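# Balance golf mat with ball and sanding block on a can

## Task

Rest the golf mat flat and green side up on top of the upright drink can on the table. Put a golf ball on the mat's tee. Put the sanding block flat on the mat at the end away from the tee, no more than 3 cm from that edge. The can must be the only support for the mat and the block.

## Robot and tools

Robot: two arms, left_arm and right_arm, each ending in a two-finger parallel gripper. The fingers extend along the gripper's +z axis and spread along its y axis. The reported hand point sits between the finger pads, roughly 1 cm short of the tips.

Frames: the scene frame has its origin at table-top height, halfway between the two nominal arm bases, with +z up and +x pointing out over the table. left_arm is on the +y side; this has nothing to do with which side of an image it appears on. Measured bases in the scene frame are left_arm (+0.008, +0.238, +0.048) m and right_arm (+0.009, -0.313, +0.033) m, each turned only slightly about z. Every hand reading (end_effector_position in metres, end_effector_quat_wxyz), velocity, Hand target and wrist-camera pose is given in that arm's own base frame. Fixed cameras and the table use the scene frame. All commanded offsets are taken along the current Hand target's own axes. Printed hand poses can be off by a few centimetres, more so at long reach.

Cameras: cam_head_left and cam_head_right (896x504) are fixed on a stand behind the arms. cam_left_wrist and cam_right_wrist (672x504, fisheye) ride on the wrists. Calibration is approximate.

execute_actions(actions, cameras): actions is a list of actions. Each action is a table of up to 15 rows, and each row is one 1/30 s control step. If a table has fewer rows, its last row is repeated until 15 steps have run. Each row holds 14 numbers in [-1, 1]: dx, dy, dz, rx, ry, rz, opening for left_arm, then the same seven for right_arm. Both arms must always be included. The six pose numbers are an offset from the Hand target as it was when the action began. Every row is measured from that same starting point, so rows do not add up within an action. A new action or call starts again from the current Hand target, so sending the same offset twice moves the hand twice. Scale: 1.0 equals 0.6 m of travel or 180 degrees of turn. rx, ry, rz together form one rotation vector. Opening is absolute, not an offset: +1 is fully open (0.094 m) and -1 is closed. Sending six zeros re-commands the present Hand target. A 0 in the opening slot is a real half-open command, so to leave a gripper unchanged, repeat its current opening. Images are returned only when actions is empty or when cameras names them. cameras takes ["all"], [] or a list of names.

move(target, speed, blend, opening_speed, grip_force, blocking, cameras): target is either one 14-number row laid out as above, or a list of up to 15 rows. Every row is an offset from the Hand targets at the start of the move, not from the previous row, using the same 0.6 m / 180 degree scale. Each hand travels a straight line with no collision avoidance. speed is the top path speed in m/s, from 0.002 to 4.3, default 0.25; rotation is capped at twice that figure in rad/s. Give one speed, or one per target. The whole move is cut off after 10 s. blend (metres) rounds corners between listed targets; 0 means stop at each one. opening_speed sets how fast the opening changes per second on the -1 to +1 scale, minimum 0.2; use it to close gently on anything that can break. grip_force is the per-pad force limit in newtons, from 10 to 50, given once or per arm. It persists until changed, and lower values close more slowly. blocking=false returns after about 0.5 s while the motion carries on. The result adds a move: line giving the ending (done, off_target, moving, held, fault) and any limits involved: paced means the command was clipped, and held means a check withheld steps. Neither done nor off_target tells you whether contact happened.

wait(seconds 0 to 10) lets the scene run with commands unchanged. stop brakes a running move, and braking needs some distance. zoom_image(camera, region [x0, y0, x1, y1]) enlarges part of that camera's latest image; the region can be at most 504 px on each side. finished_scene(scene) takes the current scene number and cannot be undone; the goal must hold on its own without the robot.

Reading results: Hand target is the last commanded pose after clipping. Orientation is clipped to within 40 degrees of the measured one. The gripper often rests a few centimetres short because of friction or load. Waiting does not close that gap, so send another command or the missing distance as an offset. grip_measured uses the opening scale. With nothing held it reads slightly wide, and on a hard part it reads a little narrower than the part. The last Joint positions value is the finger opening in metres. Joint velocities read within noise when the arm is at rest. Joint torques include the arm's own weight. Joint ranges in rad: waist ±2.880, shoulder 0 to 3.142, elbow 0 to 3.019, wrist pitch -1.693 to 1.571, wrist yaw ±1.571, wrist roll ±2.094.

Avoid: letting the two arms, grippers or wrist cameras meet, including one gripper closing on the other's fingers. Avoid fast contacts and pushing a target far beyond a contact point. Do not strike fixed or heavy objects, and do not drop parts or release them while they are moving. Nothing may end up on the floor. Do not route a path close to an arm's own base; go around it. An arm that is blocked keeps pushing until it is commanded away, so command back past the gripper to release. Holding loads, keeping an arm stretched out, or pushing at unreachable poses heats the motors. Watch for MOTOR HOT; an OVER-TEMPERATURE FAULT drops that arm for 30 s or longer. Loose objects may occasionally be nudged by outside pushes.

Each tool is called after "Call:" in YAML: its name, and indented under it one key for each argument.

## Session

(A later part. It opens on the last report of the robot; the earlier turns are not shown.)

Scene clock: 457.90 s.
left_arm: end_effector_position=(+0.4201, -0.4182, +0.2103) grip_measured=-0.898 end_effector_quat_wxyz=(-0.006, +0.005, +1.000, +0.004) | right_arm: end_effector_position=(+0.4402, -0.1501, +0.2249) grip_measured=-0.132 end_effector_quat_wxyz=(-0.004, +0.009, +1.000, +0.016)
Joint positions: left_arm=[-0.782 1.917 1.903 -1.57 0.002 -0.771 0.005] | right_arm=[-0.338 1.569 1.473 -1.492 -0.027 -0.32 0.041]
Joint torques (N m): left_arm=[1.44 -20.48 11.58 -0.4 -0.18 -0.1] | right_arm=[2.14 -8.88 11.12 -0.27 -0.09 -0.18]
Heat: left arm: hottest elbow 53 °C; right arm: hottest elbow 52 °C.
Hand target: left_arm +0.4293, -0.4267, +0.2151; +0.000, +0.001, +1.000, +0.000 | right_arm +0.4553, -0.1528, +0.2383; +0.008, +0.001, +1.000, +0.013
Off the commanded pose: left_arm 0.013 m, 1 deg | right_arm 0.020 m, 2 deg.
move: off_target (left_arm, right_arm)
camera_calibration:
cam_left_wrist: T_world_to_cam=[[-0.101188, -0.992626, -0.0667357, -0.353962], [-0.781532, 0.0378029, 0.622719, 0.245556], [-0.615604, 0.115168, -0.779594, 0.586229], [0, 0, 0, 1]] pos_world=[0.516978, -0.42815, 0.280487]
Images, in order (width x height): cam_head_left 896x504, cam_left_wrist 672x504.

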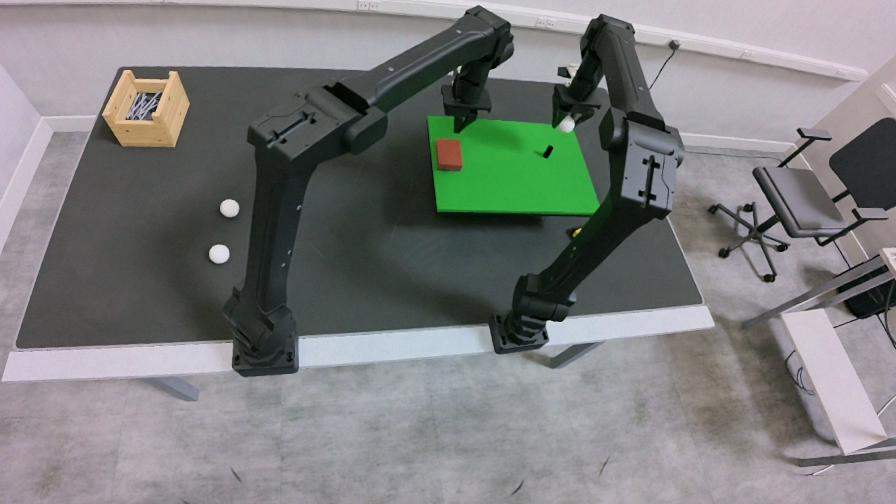

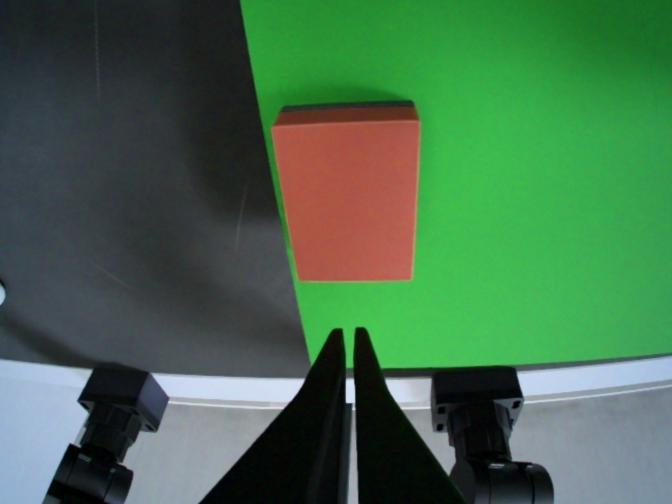

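Call:
move:
  target: [0,0,0.085,0,0,0,-0.9, 0,0,0,0,0,0,-0.22]
  speed: 0.1

Scene clock: 459.87 s.
left_arm: end_effector_position=(+0.4272, -0.4253, +0.1798) grip_measured=-0.898 end_effector_quat_wxyz=(+0.005, +0.005, +1.000, -0.007) | right_arm: end_effector_position=(+0.4402, -0.1501, +0.2249) grip_measured=-0.132 end_effector_quat_wxyz=(-0.004, +0.009, +1.000, +0.016)
Joint positions: left_arm=[-0.782 1.929 1.841 -1.466 0.002 -0.772 0.005] | right_arm=[-0.338 1.569 1.473 -1.492 -0.027 -0.32 0.041]
Joint torques (N m): left_arm=[1.44 -21.13 7.47 0.8 -0.19 -0.1] | right_arm=[2.2 -9.58 11.02 -0.31 -0.15 -0.24]
Heat: left arm: hottest elbow 53 °C; right arm: hottest elbow 52 °C.
Hand target: left_arm +0.4293, -0.4267, +0.1638; +0.000, +0.001, +1.000, +0.000 | right_arm +0.4553, -0.1528, +0.2383; +0.008, +0.001, +1.000, +0.013
Off the commanded pose: left_arm 0.016 m, 1 deg | right_arm 0.020 m, 2 deg.
move: off_target (left_arm, right_arm)

Call:
move:
  target: [0,0,0.035,0,0,0,-0.9, 0,0,0,0,0,0,-0.22]
  speed: 0.05

Scene clock: 461.40 s.
left_arm: end_effector_position=(+0.4279, -0.4261, +0.1625) grip_measured=-0.898 end_effector_quat_wxyz=(+0.008, +0.005, +1.000, -0.009) | right_arm: end_effector_position=(+0.4402, -0.1501, +0.2249) grip_measured=-0.132 end_effector_quat_wxyz=(-0.004, +0.009, +1.000, +0.016)
Joint positions: left_arm=[-0.782 1.933 1.801 -1.415 0.002 -0.772 0.005] | right_arm=[-0.338 1.569 1.473 -1.492 -0.027 -0.32 0.041]
Joint torques (N m): left_arm=[1.26 -20.42 7.19 0.73 -0.18 -0.1] | right_arm=[1.2 -9 11.21 -0.27 -0.11 -0.21]
Heat: left arm: hottest elbow 53 °C; right arm: hottest elbow 53 °C.
Hand target: left_arm +0.4294, -0.4267, +0.1430; +0.000, +0.001, +1.000, +0.000 | right_arm +0.4553, -0.1528, +0.2383; +0.008, +0.001, +1.000, +0.013
Off the commanded pose: left_arm 0.020 m, 1 deg | right_arm 0.020 m, 2 deg.
move: off_target (left_arm, right_arm)

Call:
move:
  target: [0,0,0.018,0,0,0,-0.9, 0,0,0,0,0,0,-0.22]
  speed: 0.05
  cameras: ["cam_left_wrist","cam_head_left","cam_head_right"]

Scene clock: 463.30 s.
left_arm: end_effector_position=(+0.4282, -0.4263, +0.1520) grip_measured=-0.898 end_effector_quat_wxyz=(+0.008, +0.005, +1.000, -0.009) | right_arm: end_effector_position=(+0.4402, -0.1501, +0.2249) grip_measured=-0.132 end_effector_quat_wxyz=(-0.004, +0.009, +1.000, +0.016)
Joint positions: left_arm=[-0.782 1.938 1.781 -1.39 0.002 -0.772 0.005] | right_arm=[-0.338 1.569 1.473 -1.492 -0.027 -0.32 0.041]
Joint torques (N m): left_arm=[1.26 -20.48 7.13 0.69 -0.2 -0.1] | right_arm=[1.55 -8.82 10.96 -0.25 -0.18 -0.19]
Heat: left arm: hottest elbow 52 °C; right arm: hottest elbow 53 °C.
Hand target: left_arm +0.4294, -0.4267, +0.1323; +0.000, +0.001, +1.000, +0.000 | right_arm +0.4553, -0.1528, +0.2383; +0.008, +0.001, +1.000, +0.013
Off the commanded pose: left_arm 0.020 m, 1 deg | right_arm 0.020 m, 2 deg.
move: off_target (left_arm, right_arm)
camera_calibration:
cam_left_wrist: T_world_to_cam=[[-0.0992365, -0.994111, -0.0435303, -0.369916], [-0.797982, 0.0533715, 0.600313, 0.305575], [-0.594454, 0.0943094, -0.79858, 0.531731], [0, 0, 0, 1]] pos_world=[0.523224, -0.434194, 0.225086]
Images, in order (width x height): cam_head_left 896x504, cam_head_right 896x504, cam_left_wrist 672x504.

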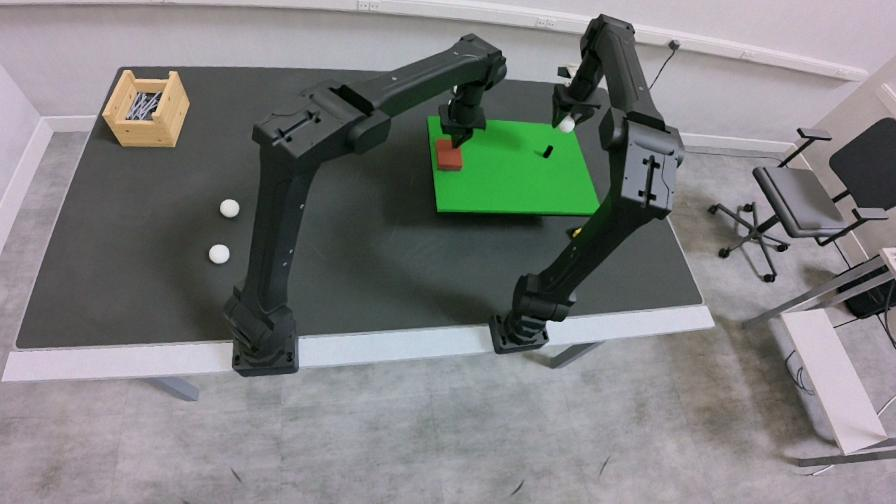

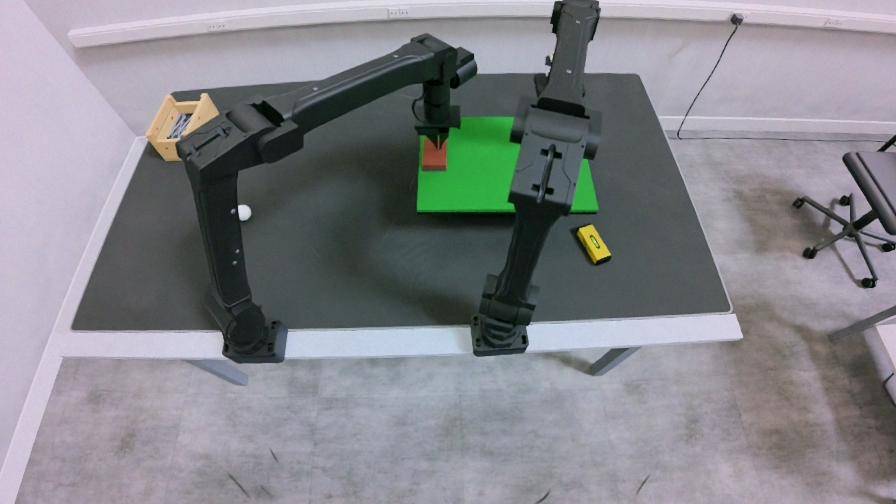

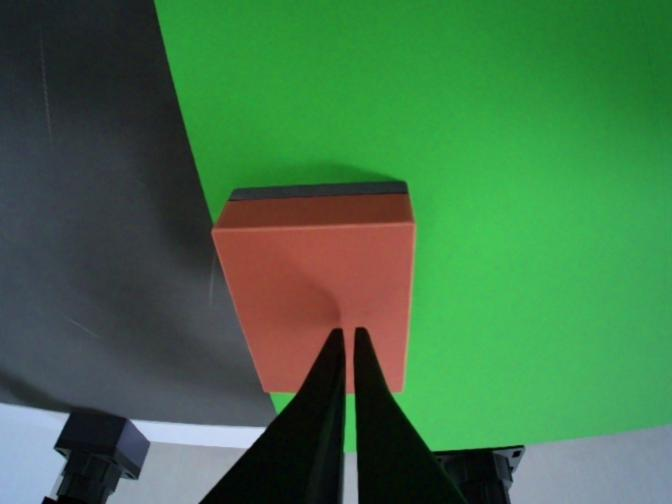

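Call:
move:
  target: [0,0,0,0,0,0,-0.9, 0.0155,0.0083,0.13,0,0,0,-0.22]
  speed: 0.08
  cameras: ["cam_right_wrist"]

Scene clock: 467.10 s.
left_arm: end_effector_position=(+0.4282, -0.4263, +0.1520) grip_measured=-0.898 end_effector_quat_wxyz=(+0.008, +0.005, +1.000, -0.009) | right_arm: end_effector_position=(+0.4427, -0.1496, +0.1692) grip_measured=-0.132 end_effector_quat_wxyz=(+0.011, +0.008, +1.000, +0.011)
Joint positions: left_arm=[-0.782 1.938 1.781 -1.39 0.002 -0.772 0.005] | right_arm=[-0.335 1.58 1.338 -1.315 -0.028 -0.32 0.041]
Joint torques (N m): left_arm=[1.32 -20.37 7.17 0.77 -0.21 -0.11] | right_arm=[1.9 -9.17 6.68 1.26 -0.11 -0.04]
Heat: left arm: hottest elbow 52 °C; right arm: hottest elbow 53 °C.
Hand target: left_arm +0.4294, -0.4266, +0.1323; +0.000, +0.001, +1.000, +0.000 | right_arm +0.4472, -0.1457, +0.1602; +0.008, +0.001, +1.000, +0.013
Off the commanded pose: left_arm 0.020 m, 1 deg | right_arm 0.011 m, 1 deg.
move: off_target (left_arm, right_arm)
camera_calibration:
cam_right_wrist: T_world_to_cam=[[-0.102445, -0.992573, -0.0656, -0.0893095], [-0.831842, 0.0493197, 0.552816, 0.319098], [-0.545475, 0.111202, -0.830717, 0.518946], [0, 0, 0, 1]] pos_world=[0.539362, -0.162092, 0.248836]
Images, in order (width x height): cam_right_wrist 672x504.

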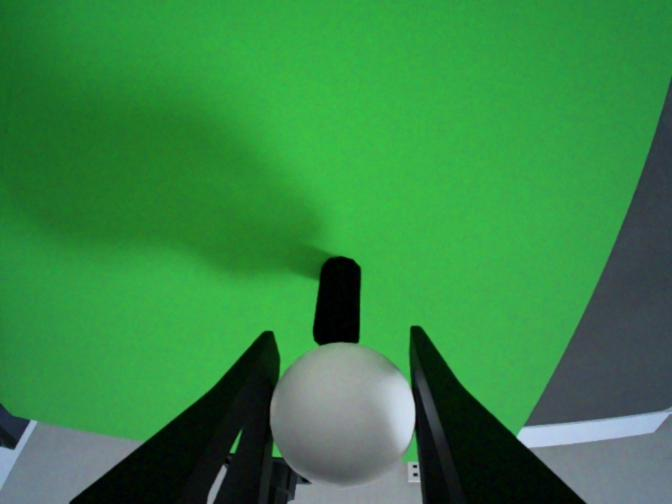

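Call:
zoom_image:
  camera: "cam_right_wrist"
  region: [270, 230, 410, 370]

Scaled by 3.600 from the camera's 672x504 image, which has a finer 960x720 frame.

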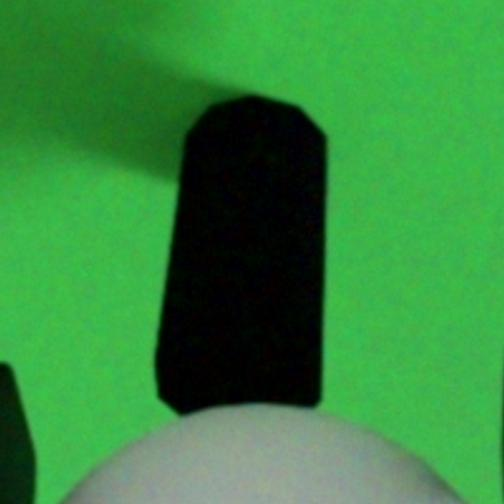

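Call:
move:
  target: [0,0,0,0,0,0,-0.9, -0.0052,0.0065,0.0187,0,0,0,-0.22]
  speed: 0.05
  cameras: ["cam_right_wrist"]

Call:
zoom_image:
  camera: "cam_right_wrist"
  region: [250, 230, 430, 410]

Scene clock: 477.03 s.
left_arm: end_effector_position=(+0.4282, -0.4263, +0.1520) grip_measured=-0.898 end_effector_quat_wxyz=(+0.008, +0.005, +1.000, -0.009) | right_arm: end_effector_position=(+0.4465, -0.1455, +0.1601) grip_measured=-0.132 end_effector_quat_wxyz=(+0.012, +0.002, +1.000, +0.010)
Joint positions: left_arm=[-0.782 1.938 1.781 -1.39 0.002 -0.772 0.005] | right_arm=[-0.324 1.589 1.324 -1.289 -0.028 -0.32 0.041]
Joint torques (N m): left_arm=[1.61 -20.72 7.16 0.69 -0.19 -0.11] | right_arm=[2.9 -8.88 6.5 0.99 -0.1 0.04]
Heat: left arm: hottest elbow 51 °C; right arm: hottest elbow 52 °C.
Hand target: left_arm +0.4294, -0.4266, +0.1323; +0.000, +0.001, +1.000, +0.000 | right_arm +0.4506, -0.1415, +0.1491; +0.008, +0.001, +1.000, +0.013
Off the commanded pose: left_arm 0.020 m, 1 deg | right_arm 0.012 m, 1 deg.
move: off_target (left_arm, right_arm)
camera_calibration:
cam_right_wrist: T_world_to_cam=[[-0.0913039, -0.993714, -0.0647847, -0.0906342], [-0.834111, 0.0407766, 0.550088, 0.327362], [-0.543988, 0.104263, -0.83259, 0.511533], [0, 0, 0, 1]] pos_world=[0.543049, -0.156747, 0.239948]
Images, in order (width x height): cam_right_wrist 672x504.

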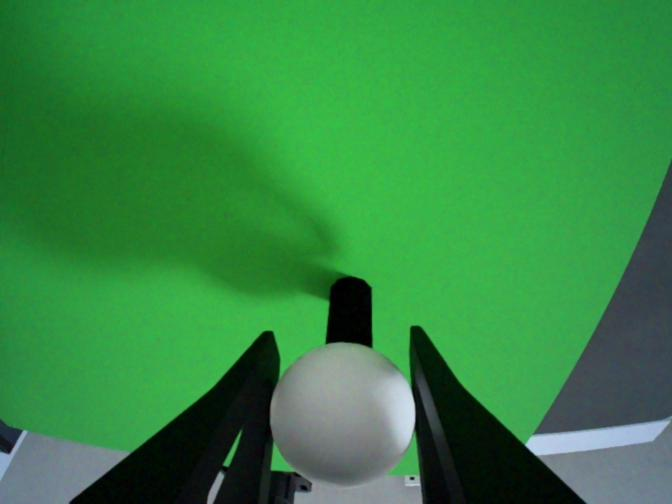

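Scaled by 2.800 from the camera's 672x504 image, which has a finer 960x720 frame.

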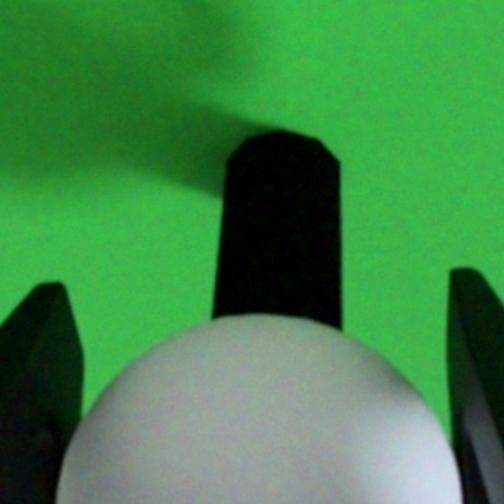

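Call:
move:
  target: [0,0,0,0,0,0,-0.9, 0.0102,-0.005,0.0067,0,0,0,-0.22]
  speed: 0.03
  cameras: ["cam_right_wrist"]

Call:
zoom_image:
  camera: "cam_right_wrist"
  region: [250, 230, 430, 410]

Scene clock: 480.30 s.
left_arm: end_effector_position=(+0.4282, -0.4263, +0.1520) grip_measured=-0.898 end_effector_quat_wxyz=(+0.008, +0.005, +1.000, -0.009) | right_arm: end_effector_position=(+0.4460, -0.1456, +0.1552) grip_measured=-0.132 end_effector_quat_wxyz=(+0.014, +0.002, +1.000, +0.009)
Joint positions: left_arm=[-0.782 1.938 1.781 -1.39 0.002 -0.772 0.005] | right_arm=[-0.324 1.589 1.311 -1.272 -0.026 -0.32 0.041]
Joint torques (N m): left_arm=[1.32 -20.37 7.09 0.73 -0.19 -0.12] | right_arm=[1.61 -9.93 6.02 0.72 -0.19 -0.09]
Heat: left arm: hottest elbow 50 °C; right arm: hottest elbow 52 °C.
Hand target: left_arm +0.4294, -0.4266, +0.1323; +0.000, +0.001, +1.000, +0.000 | right_arm +0.4446, -0.1445, +0.1450; +0.008, +0.001, +1.000, +0.013
Off the commanded pose: left_arm 0.020 m, 1 deg | right_arm 0.010 m, 1 deg.
move: off_target (left_arm)
camera_calibration:
cam_right_wrist: T_world_to_cam=[[-0.0911, -0.993885, -0.0624018, -0.0915892], [-0.835813, 0.042243, 0.547386, 0.331082], [-0.541403, 0.102023, -0.83455, 0.506025], [0, 0, 0, 1]] pos_world=[0.542342, -0.156641, 0.235358]
Images, in order (width x height): cam_right_wrist 672x504.

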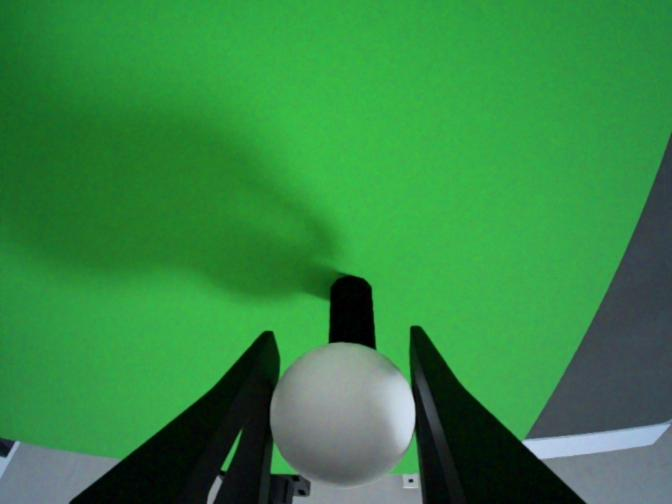

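Scaled by 2.800 from the camera's 672x504 image, which has a finer 960x720 frame.

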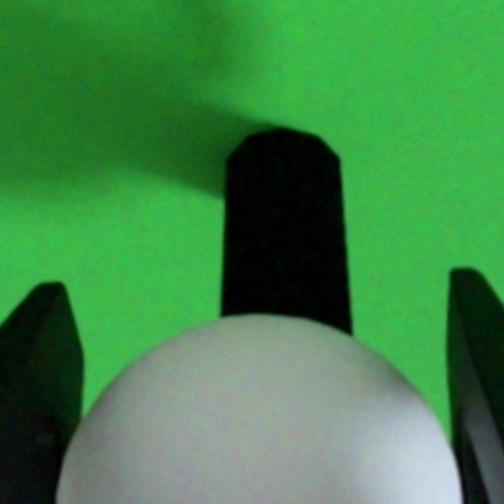

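Call:
execute_actions:
  actions: []

Call:
zoom_image:
  camera: "cam_head_left"
  region: [410, 100, 620, 230]

Scene clock: 482.23 s.
left_arm: end_effector_position=(+0.4282, -0.4263, +0.1520) grip_measured=-0.898 end_effector_quat_wxyz=(+0.008, +0.005, +1.000, -0.009) | right_arm: end_effector_position=(+0.4460, -0.1456, +0.1552) grip_measured=-0.132 end_effector_quat_wxyz=(+0.014, +0.002, +1.000, +0.009)
Joint positions: left_arm=[-0.782 1.938 1.781 -1.39 0.002 -0.772 0.005] | right_arm=[-0.324 1.589 1.311 -1.272 -0.026 -0.32 0.041]
Joint velocities: within noise
Joint torques (N m): left_arm=[1.73 -20.72 7.19 0.79 -0.18 -0.09] | right_arm=[1.61 -9.93 5.81 0.75 -0.17 -0.13]
Heat: left arm: hottest elbow 50 °C; right arm: hottest elbow 51 °C.
Hand target: left_arm +0.4294, -0.4266, +0.1323; +0.000, +0.001, +1.000, +0.000 | right_arm +0.4446, -0.1444, +0.1450; +0.008, +0.001, +1.000, +0.013
Tool commands: left_gripper/opening=-0.9 right_gripper/opening=-0.22
Off the commanded pose: left_arm 0.020 m, 1 deg | right_arm 0.010 m, 1 deg.
camera_calibration:
cam_left_wrist: T_world_to_cam=[[-0.0992365, -0.994111, -0.0435303, -0.369916], [-0.797982, 0.0533715, 0.600313, 0.305575], [-0.594454, 0.0943094, -0.79858, 0.531731], [0, 0, 0, 1]] pos_world=[0.523224, -0.434194, 0.225086]
cam_right_wrist: T_world_to_cam=[[-0.0911, -0.993885, -0.0624018, -0.0915892], [-0.835813, 0.042243, 0.547386, 0.331082], [-0.541403, 0.102023, -0.83455, 0.506025], [0, 0, 0, 1]] pos_world=[0.542342, -0.156641, 0.235358]

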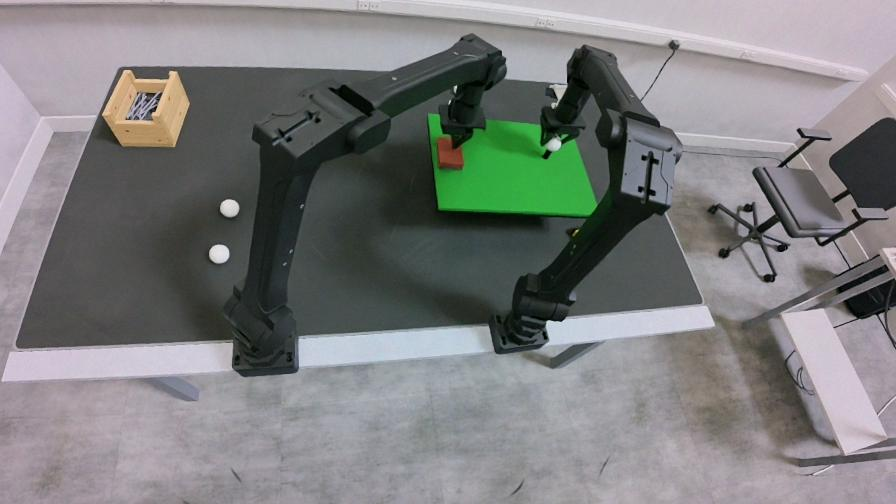

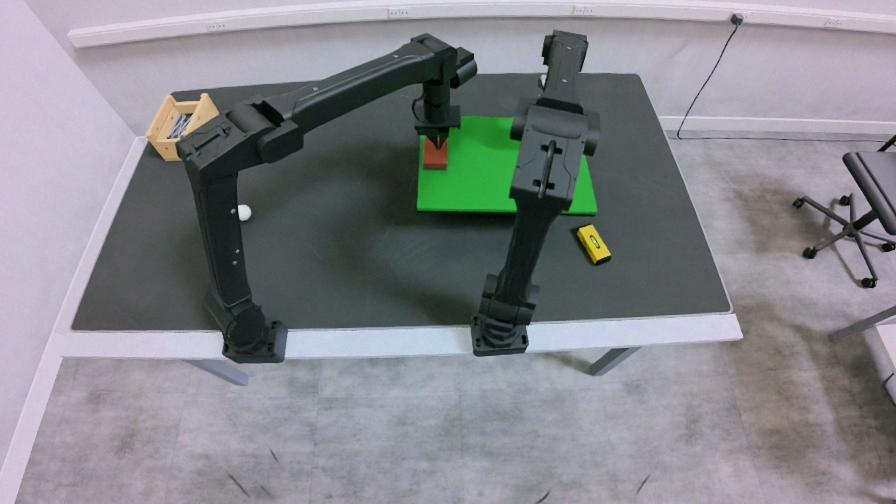

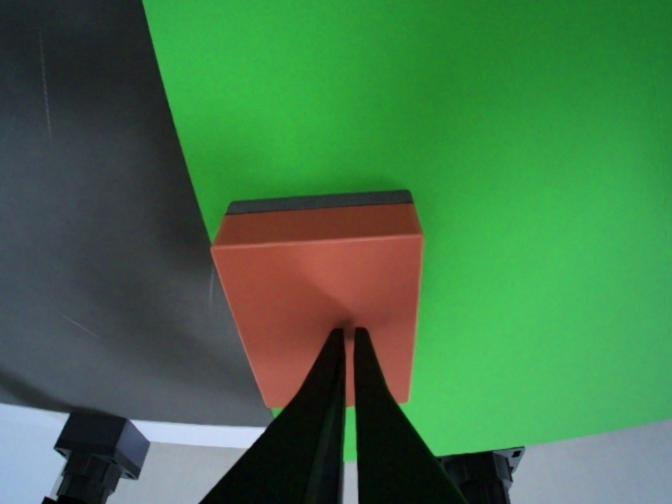

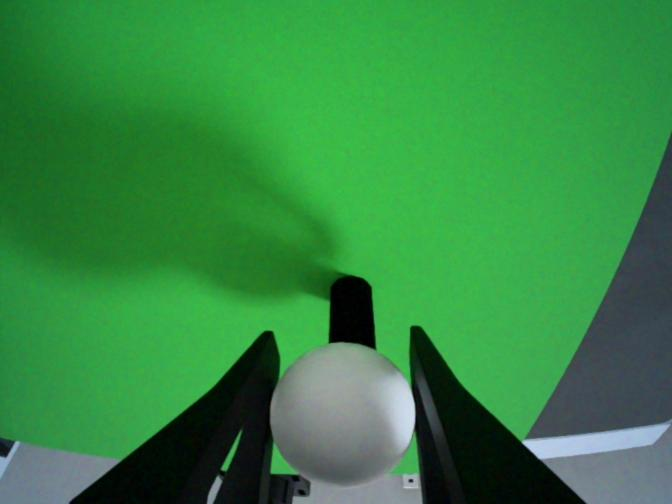

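Scaled by 2.400.

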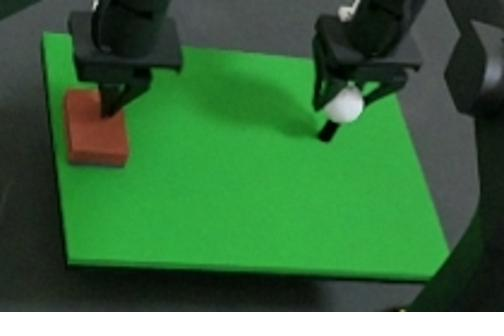

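Call:
move:
  target: [0,0,0,0,0,0,-0.9, 0.0,-0.0,-0.025,0,0,0,-0.22]
  speed: 0.03
  cameras: ["cam_left_wrist","cam_right_wrist"]

Scene clock: 484.40 s.
left_arm: end_effector_position=(+0.4282, -0.4263, +0.1520) grip_measured=-0.898 end_effector_quat_wxyz=(+0.008, +0.005, +1.000, -0.009) | right_arm: end_effector_position=(+0.4438, -0.1448, +0.1551) grip_measured=-0.132 end_effector_quat_wxyz=(+0.009, +0.002, +1.000, +0.011)
Joint positions: left_arm=[-0.782 1.938 1.781 -1.39 0.002 -0.772 0.005] | right_arm=[-0.324 1.589 1.311 -1.281 -0.026 -0.32 0.041]
Joint torques (N m): left_arm=[1.55 -20.6 7.12 0.85 -0.19 -0.1] | right_arm=[2.02 -10.58 7.73 -0.25 -0.19 -0.1]
Heat: left arm: hottest elbow 50 °C; right arm: hottest elbow 51 °C.
Hand target: left_arm +0.4294, -0.4266, +0.1323; +0.000, +0.001, +1.000, +0.000 | right_arm +0.4443, -0.1448, +0.1599; +0.008, +0.001, +1.000, +0.013
Off the commanded pose: left_arm 0.020 m, 1 deg | right_arm 0.005 m, 0 deg.
move: off_target (left_arm)
camera_calibration:
cam_left_wrist: T_world_to_cam=[[-0.0992365, -0.994111, -0.0435303, -0.369916], [-0.797982, 0.0533715, 0.600313, 0.305575], [-0.594454, 0.0943094, -0.79858, 0.531731], [0, 0, 0, 1]] pos_world=[0.523224, -0.434194, 0.225086]
cam_right_wrist: T_world_to_cam=[[-0.0916922, -0.99369, -0.0645921, -0.0904369], [-0.830838, 0.0405867, 0.555032, 0.325509], [-0.548909, 0.104558, -0.829317, 0.507568], [0, 0, 0, 1]] pos_world=[0.540762, -0.156148, 0.234425]
Images, in order (width x height): cam_left_wrist 672x504, cam_right_wrist 672x504.

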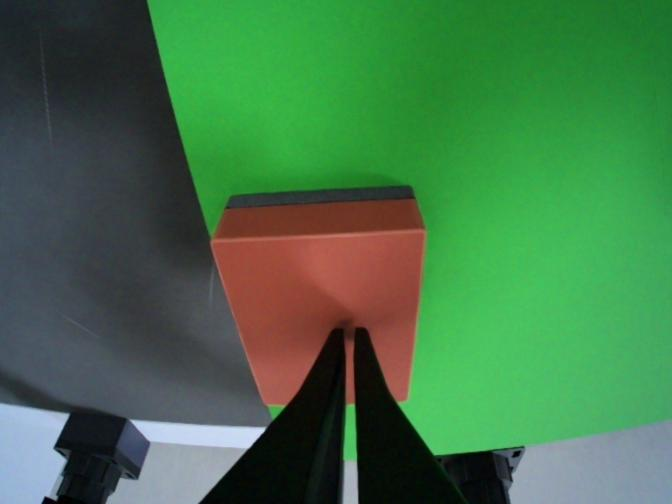

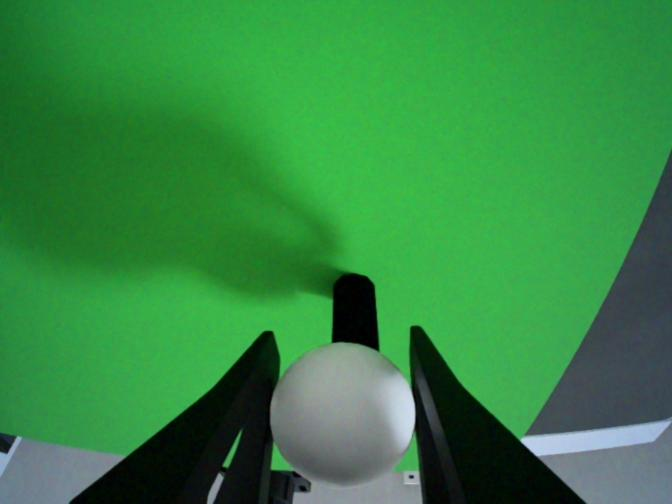

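Call:
move:
  target: [0,0,0,0,0,0,-0.9,0,0,-0.007,0,0,0,-0.22]
  speed: 0.03
  cameras: ["all"]

Scene clock: 490.17 s.
left_arm: end_effector_position=(+0.4282, -0.4263, +0.1520) grip_measured=-0.898 end_effector_quat_wxyz=(+0.008, +0.005, +1.000, -0.009) | right_arm: end_effector_position=(+0.4411, -0.1439, +0.1551) grip_measured=-0.132 end_effector_quat_wxyz=(+0.004, +0.002, +1.000, +0.012)
Joint positions: left_arm=[-0.782 1.938 1.781 -1.39 0.002 -0.772 0.005] | right_arm=[-0.324 1.589 1.311 -1.293 -0.026 -0.32 0.041]
Joint torques (N m): left_arm=[1.79 -20.72 7.15 0.85 -0.19 -0.11] | right_arm=[0.56 -10.7 8.31 -0.51 -0.17 -0.02]
Heat: left arm: hottest elbow 49 °C; right arm: hottest elbow 51 °C.
Hand target: left_arm +0.4294, -0.4266, +0.1323; +0.000, +0.001, +1.000, +0.000 | right_arm +0.4443, -0.1450, +0.1641; +0.008, +0.001, +1.000, +0.013
Off the commanded pose: left_arm 0.020 m, 1 deg | right_arm 0.010 m, 1 deg.
move: off_target (left_arm)
camera_calibration:
cam_left_wrist: T_world_to_cam=[[-0.0992365, -0.994111, -0.0435303, -0.369916], [-0.797982, 0.0533715, 0.600313, 0.305575], [-0.594454, 0.0943094, -0.79858, 0.531731], [0, 0, 0, 1]] pos_world=[0.523224, -0.434194, 0.225086]
cam_right_wrist: T_world_to_cam=[[-0.0924219, -0.993447, -0.0672473, -0.0889283], [-0.824778, 0.0385433, 0.564141, 0.318873], [-0.557852, 0.107603, -0.822936, 0.509462], [0, 0, 0, 1]] pos_world=[0.538985, -0.155456, 0.233385]

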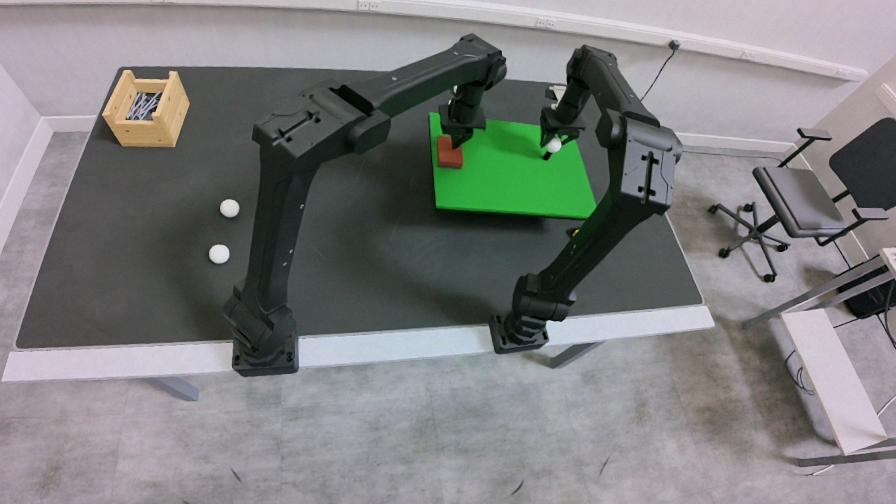

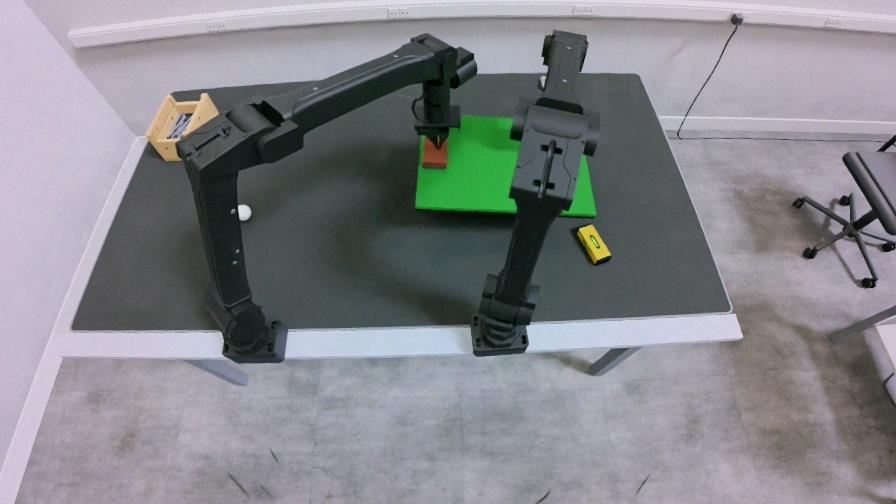

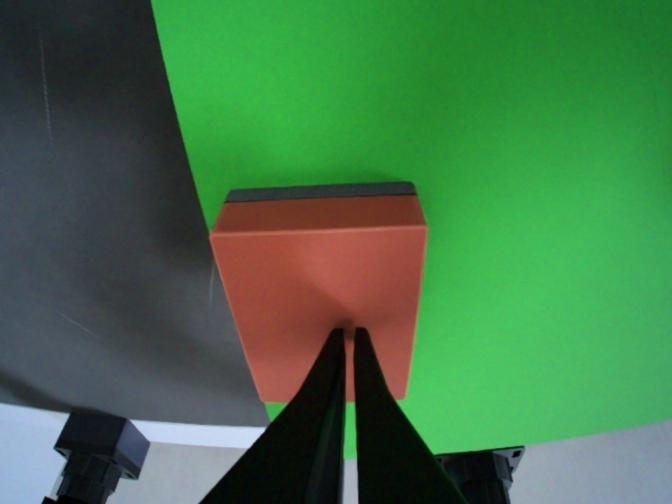

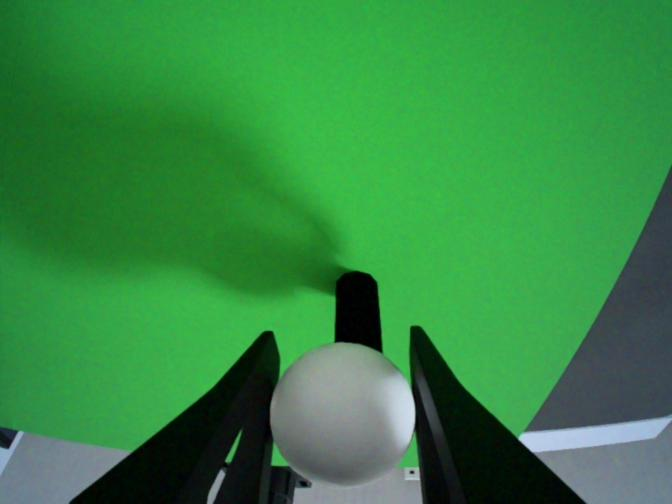

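Call:
move:
  target: [0,0,0,0,0,0,-0.9,-0.005,0,-0.010,0,0,0,-0.22]
  speed: 0.03
  cameras: ["cam_left_wrist","cam_right_wrist"]

Scene clock: 492.50 s.
left_arm: end_effector_position=(+0.4282, -0.4263, +0.1520) grip_measured=-0.898 end_effector_quat_wxyz=(+0.008, +0.005, +1.000, -0.009) | right_arm: end_effector_position=(+0.4370, -0.1426, +0.1551) grip_measured=-0.132 end_effector_quat_wxyz=(-0.004, +0.002, +1.000, +0.015)
Joint positions: left_arm=[-0.782 1.938 1.781 -1.39 0.002 -0.772 0.005] | right_arm=[-0.324 1.589 1.311 -1.31 -0.026 -0.32 0.041]
Joint torques (N m): left_arm=[1.2 -20.6 7.13 0.8 -0.19 -0.11] | right_arm=[1.67 -10.52 9.68 -0.39 -0.21 -0.07]
Heat: left arm: hottest elbow 49 °C; right arm: hottest elbow 50 °C.
Hand target: left_arm +0.4294, -0.4266, +0.1323; +0.000, +0.001, +1.000, +0.000 | right_arm +0.4472, -0.1451, +0.1702; +0.008, +0.001, +1.000, +0.013
Off the commanded pose: left_arm 0.020 m, 1 deg | right_arm 0.018 m, 1 deg.
move: off_target (left_arm, right_arm)
camera_calibration:
cam_left_wrist: T_world_to_cam=[[-0.0992365, -0.994111, -0.0435303, -0.369916], [-0.797982, 0.0533715, 0.600313, 0.305575], [-0.594454, 0.0943094, -0.79858, 0.531731], [0, 0, 0, 1]] pos_world=[0.523224, -0.434194, 0.225086]
cam_right_wrist: T_world_to_cam=[[-0.0935519, -0.993069, -0.0711443, -0.0868454], [-0.815441, 0.0354276, 0.577755, 0.30885], [-0.57123, 0.112064, -0.813104, 0.512041], [0, 0, 0, 1]] pos_world=[0.536218, -0.154567, 0.231724]
Images, in order (width x height): cam_left_wrist 672x504, cam_right_wrist 672x504.

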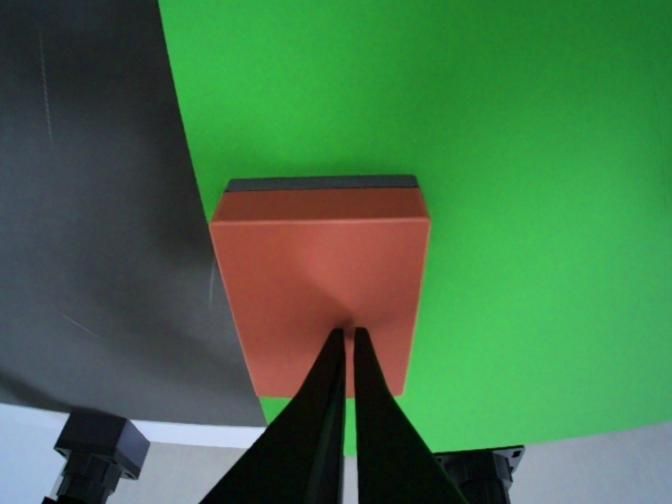

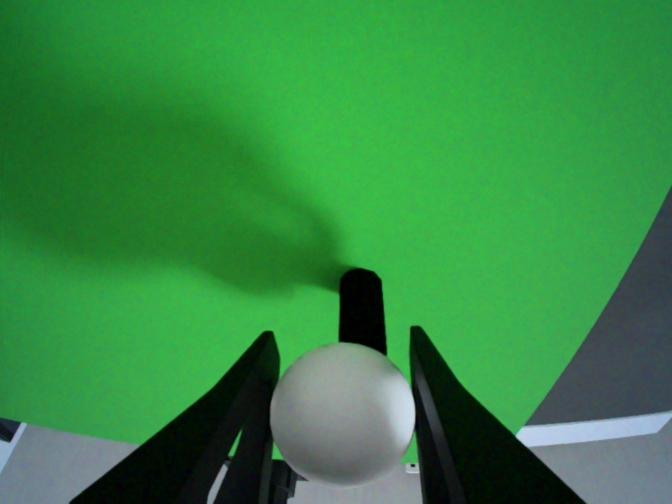

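Call:
move:
  target: [0,0,0,0,0,0,-0.9,-0.008,0,-0.013,0,0,0,-0.22]
  speed: 0.03
  cameras: ["cam_left_wrist","cam_right_wrist"]

Scene clock: 498.97 s.
left_arm: end_effector_position=(+0.4282, -0.4263, +0.1520) grip_measured=-0.898 end_effector_quat_wxyz=(+0.008, +0.005, +1.000, -0.009) | right_arm: end_effector_position=(+0.4359, -0.1417, +0.1601) grip_measured=-0.132 end_effector_quat_wxyz=(-0.009, +0.002, +1.000, +0.018)
Joint positions: left_arm=[-0.782 1.938 1.781 -1.39 0.002 -0.772 0.005] | right_arm=[-0.324 1.589 1.324 -1.334 -0.029 -0.32 0.041]
Joint torques (N m): left_arm=[1.44 -20.84 7.09 0.83 -0.19 -0.11] | right_arm=[1.61 -10.7 10.5 -0.54 -0.13 -0.08]
Heat: left arm: hottest elbow 49 °C; right arm: hottest elbow 50 °C.
Hand target: left_arm +0.4294, -0.4266, +0.1323; +0.000, +0.001, +1.000, +0.000 | right_arm +0.4518, -0.1453, +0.1781; +0.008, +0.001, +1.000, +0.013
Off the commanded pose: left_arm 0.020 m, 1 deg | right_arm 0.024 m, 2 deg.
move: off_target (left_arm, right_arm)
camera_calibration:
cam_left_wrist: T_world_to_cam=[[-0.0992365, -0.994111, -0.0435303, -0.369916], [-0.797982, 0.0533715, 0.600313, 0.305575], [-0.594454, 0.0943094, -0.79858, 0.531731], [0, 0, 0, 1]] pos_world=[0.523224, -0.434194, 0.225086]
cam_right_wrist: T_world_to_cam=[[-0.0943038, -0.992644, -0.0759294, -0.0846264], [-0.80982, 0.032126, 0.585799, 0.300737], [-0.57905, 0.116732, -0.806892, 0.518392], [0, 0, 0, 1]] pos_world=[0.535738, -0.154178, 0.235689]
Images, in order (width x height): cam_left_wrist 672x504, cam_right_wrist 672x504.

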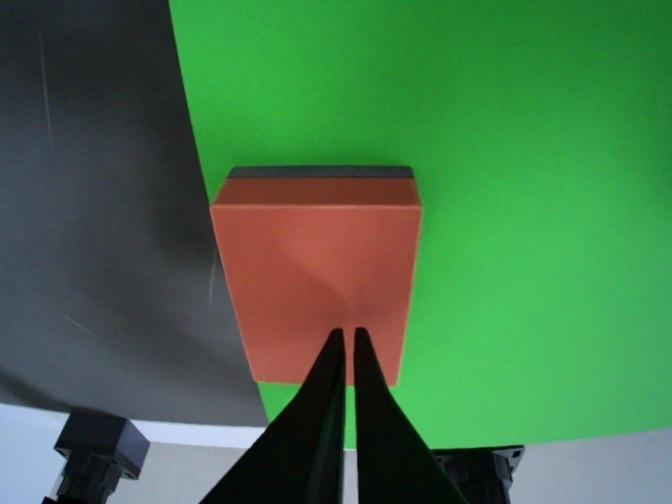

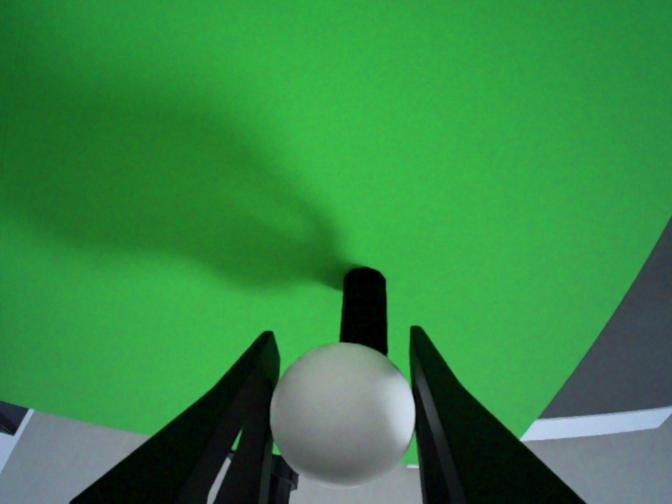

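Call:
move:
  target: [0,0,0,0,0,0,-0.9,0,0,-0.025,0,0,0,-0.22]
  speed: 0.04
  cameras: ["cam_left_wrist","cam_right_wrist"]

Scene clock: 501.73 s.
left_arm: end_effector_position=(+0.4282, -0.4263, +0.1520) grip_measured=-0.898 end_effector_quat_wxyz=(+0.008, +0.005, +1.000, -0.009) | right_arm: end_effector_position=(+0.4362, -0.1419, +0.1709) grip_measured=-0.132 end_effector_quat_wxyz=(-0.013, +0.003, +1.000, +0.020)
Joint positions: left_arm=[-0.782 1.938 1.781 -1.39 0.002 -0.772 0.005] | right_arm=[-0.324 1.589 1.353 -1.373 -0.029 -0.32 0.041]
Joint torques (N m): left_arm=[1.32 -20.42 7.16 0.79 -0.21 -0.12] | right_arm=[1.79 -11.16 10.82 -0.44 -0.09 -0.08]
Heat: left arm: hottest elbow 48 °C; right arm: hottest elbow 51 °C.
Hand target: left_arm +0.4294, -0.4266, +0.1323; +0.000, +0.001, +1.000, +0.000 | right_arm +0.4516, -0.1457, +0.1930; +0.008, +0.001, +1.000, +0.013
Off the commanded pose: left_arm 0.020 m, 1 deg | right_arm 0.027 m, 3 deg.
move: off_target (left_arm, right_arm)
camera_calibration:
cam_left_wrist: T_world_to_cam=[[-0.0992365, -0.994111, -0.0435303, -0.369916], [-0.797982, 0.0533715, 0.600313, 0.305575], [-0.594454, 0.0943094, -0.79858, 0.531731], [0, 0, 0, 1]] pos_world=[0.523224, -0.434194, 0.225086]
cam_right_wrist: T_world_to_cam=[[-0.0950215, -0.99241, -0.0780619, -0.0832394], [-0.804462, 0.0303631, 0.593228, 0.290823], [-0.586355, 0.119167, -0.801241, 0.529899], [0, 0, 0, 1]] pos_world=[0.536755, -0.154584, 0.245555]
Images, in order (width x height): cam_left_wrist 672x504, cam_right_wrist 672x504.

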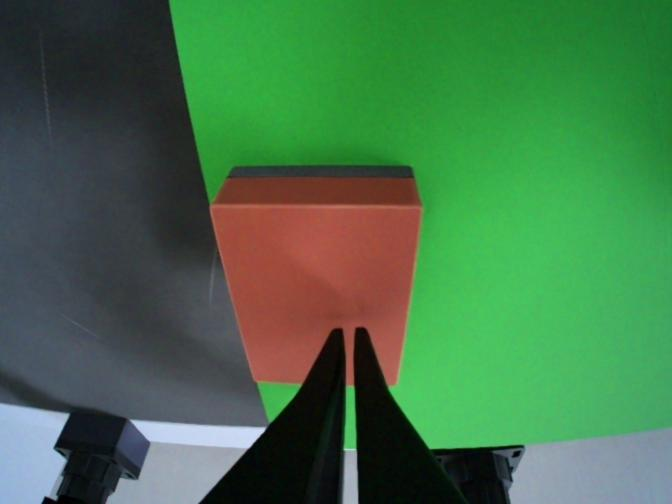

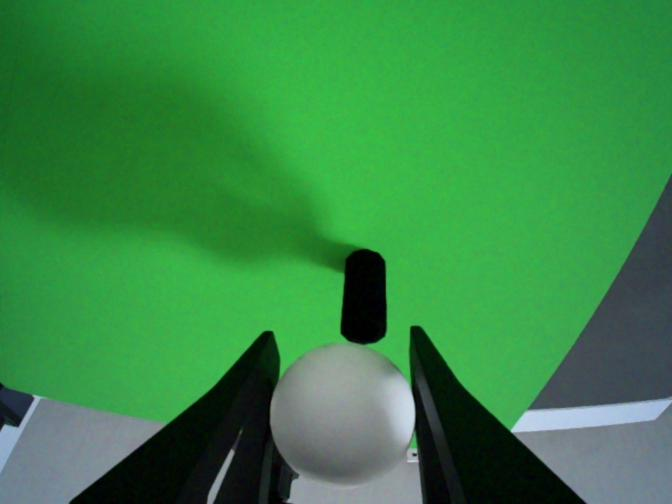

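Call:
move:
  target: [0,0,0,0,0,0,-0.9,0.0234,-0.0084,0.0462,0,0,0,-0.22]
  speed: 0.04
  cameras: ["cam_right_wrist"]

Scene clock: 508.33 s.
left_arm: end_effector_position=(+0.4282, -0.4263, +0.1520) grip_measured=-0.898 end_effector_quat_wxyz=(+0.008, +0.005, +1.000, -0.009) | right_arm: end_effector_position=(+0.4381, -0.1455, +0.1608) grip_measured=-0.132 end_effector_quat_wxyz=(-0.003, +0.002, +1.000, +0.016)
Joint positions: left_arm=[-0.782 1.938 1.781 -1.39 0.002 -0.772 0.005] | right_arm=[-0.33 1.589 1.326 -1.324 -0.029 -0.326 0.041]
Joint torques (N m): left_arm=[1.49 -20.54 7.1 0.85 -0.19 -0.09] | right_arm=[0.79 -11.93 6.65 0.96 -0.08 -0.18]
Heat: left arm: hottest elbow 48 °C; right arm: hottest elbow 52 °C.
Hand target: left_arm +0.4294, -0.4266, +0.1323; +0.000, +0.001, +1.000, +0.000 | right_arm +0.4381, -0.1500, +0.1650; +0.008, +0.001, +1.000, +0.013
Off the commanded pose: left_arm 0.020 m, 1 deg | right_arm 0.006 m, 1 deg.
move: off_target (left_arm)
camera_calibration:
cam_right_wrist: T_world_to_cam=[[-0.0934105, -0.992941, -0.0730874, -0.0889254], [-0.816857, 0.0344619, 0.575809, 0.3074], [-0.569226, 0.113489, -0.814311, 0.517048], [0, 0, 0, 1]] pos_world=[0.537113, -0.15757, 0.237535]
Images, in order (width x height): cam_right_wrist 672x504.

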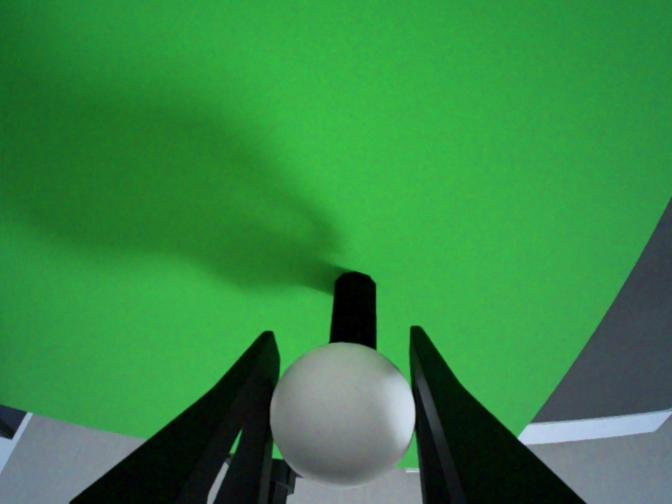

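Call:
move:
  target: [0,0,0,0,0,0,-0.9,0.010,-0.0035,-0.0117,0,0,0,-0.22]
  speed: 0.04
  cameras: ["cam_right_wrist"]

Scene clock: 511.63 s.
left_arm: end_effector_position=(+0.4282, -0.4263, +0.1520) grip_measured=-0.898 end_effector_quat_wxyz=(+0.008, +0.005, +1.000, -0.009) | right_arm: end_effector_position=(+0.4366, -0.1494, +0.1638) grip_measured=-0.132 end_effector_quat_wxyz=(+0.000, +0.002, +1.000, +0.015)
Joint positions: left_arm=[-0.782 1.938 1.781 -1.39 0.002 -0.772 0.005] | right_arm=[-0.34 1.582 1.326 -1.324 -0.029 -0.335 0.041]
Joint torques (N m): left_arm=[1.44 -20.54 7.21 0.84 -0.19 -0.11] | right_arm=[0.44 -12.63 6.27 0.27 -0.01 -0.19]
Heat: left arm: hottest elbow 48 °C; right arm: hottest elbow 52 °C.
Hand target: left_arm +0.4294, -0.4266, +0.1323; +0.000, +0.001, +1.000, +0.000 | right_arm +0.4319, -0.1524, +0.1719; +0.008, +0.001, +1.000, +0.013
Off the commanded pose: left_arm 0.020 m, 1 deg | right_arm 0.010 m, 1 deg.
move: off_target (left_arm)
camera_calibration:
cam_right_wrist: T_world_to_cam=[[-0.0929064, -0.993104, -0.0715022, -0.0932975], [-0.820715, 0.0357241, 0.57022, 0.307276], [-0.563733, 0.11166, -0.818375, 0.517056], [0, 0, 0, 1]] pos_world=[0.534999, -0.161366, 0.24126]
Images, in order (width x height): cam_right_wrist 672x504.

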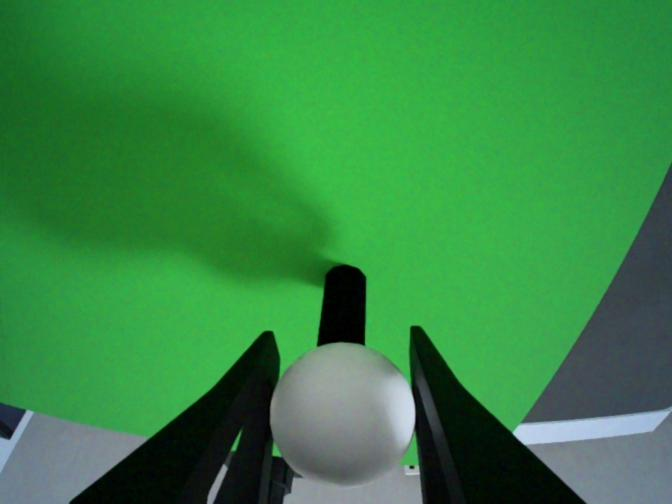

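Call:
move:
  target: [0,0,0,0,0,0,-0.9,0.008,0.0105,0,0,0,0,-0.22]
  speed: 0.03
  cameras: ["cam_right_wrist"]

Scene clock: 513.93 s.
left_arm: end_effector_position=(+0.4282, -0.4263, +0.1520) grip_measured=-0.898 end_effector_quat_wxyz=(+0.008, +0.005, +1.000, -0.009) | right_arm: end_effector_position=(+0.4294, -0.1469, +0.1637) grip_measured=-0.132 end_effector_quat_wxyz=(-0.001, +0.002, +1.000, +0.016)
Joint positions: left_arm=[-0.782 1.938 1.781 -1.39 0.002 -0.772 0.005] | right_arm=[-0.34 1.566 1.306 -1.324 -0.029 -0.335 0.041]
Joint torques (N m): left_arm=[1.49 -20.66 7.12 0.8 -0.2 -0.1] | right_arm=[1.26 -11.99 6.61 0.31 -0.06 -0.09]
Heat: left arm: hottest elbow 48 °C; right arm: hottest elbow 52 °C.
Hand target: left_arm +0.4294, -0.4266, +0.1323; +0.000, +0.001, +1.000, +0.000 | right_arm +0.4270, -0.1460, +0.1718; +0.008, +0.001, +1.000, +0.013
Off the commanded pose: left_arm 0.020 m, 1 deg | right_arm 0.009 m, 1 deg.
move: off_target (left_arm)
camera_calibration:
cam_right_wrist: T_world_to_cam=[[-0.0927444, -0.993058, -0.0723539, -0.0913586], [-0.81891, 0.0347411, 0.57287, 0.300015], [-0.566379, 0.112382, -0.816446, 0.513601], [0, 0, 0, 1]] pos_world=[0.528106, -0.158867, 0.240848]
Images, in order (width x height): cam_right_wrist 672x504.

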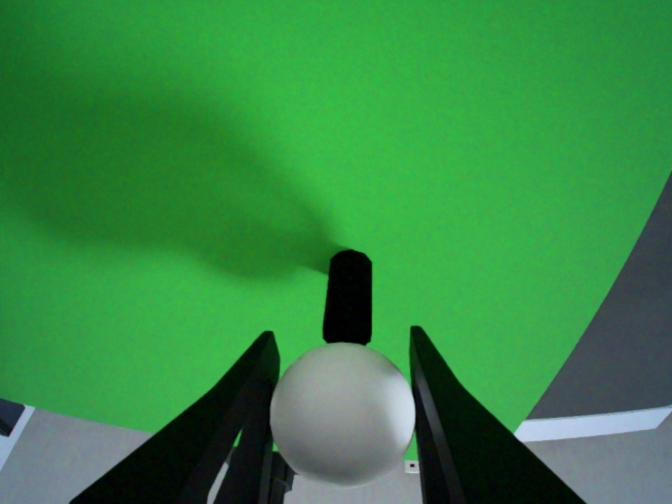

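Call:
zoom_image:
  camera: "cam_right_wrist"
  region: [280, 230, 420, 370]

Scaled by 3.600 from the camera's 672x504 image, which has a finer 960x720 frame.

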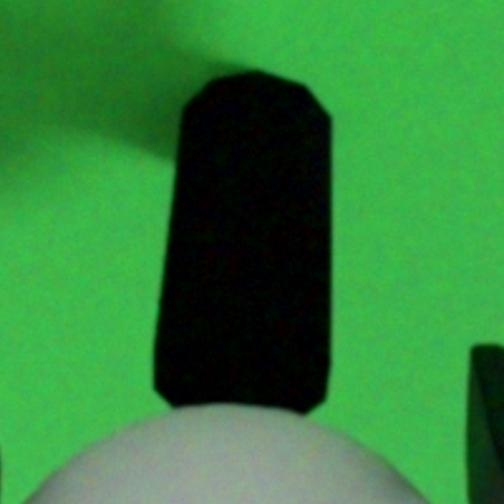

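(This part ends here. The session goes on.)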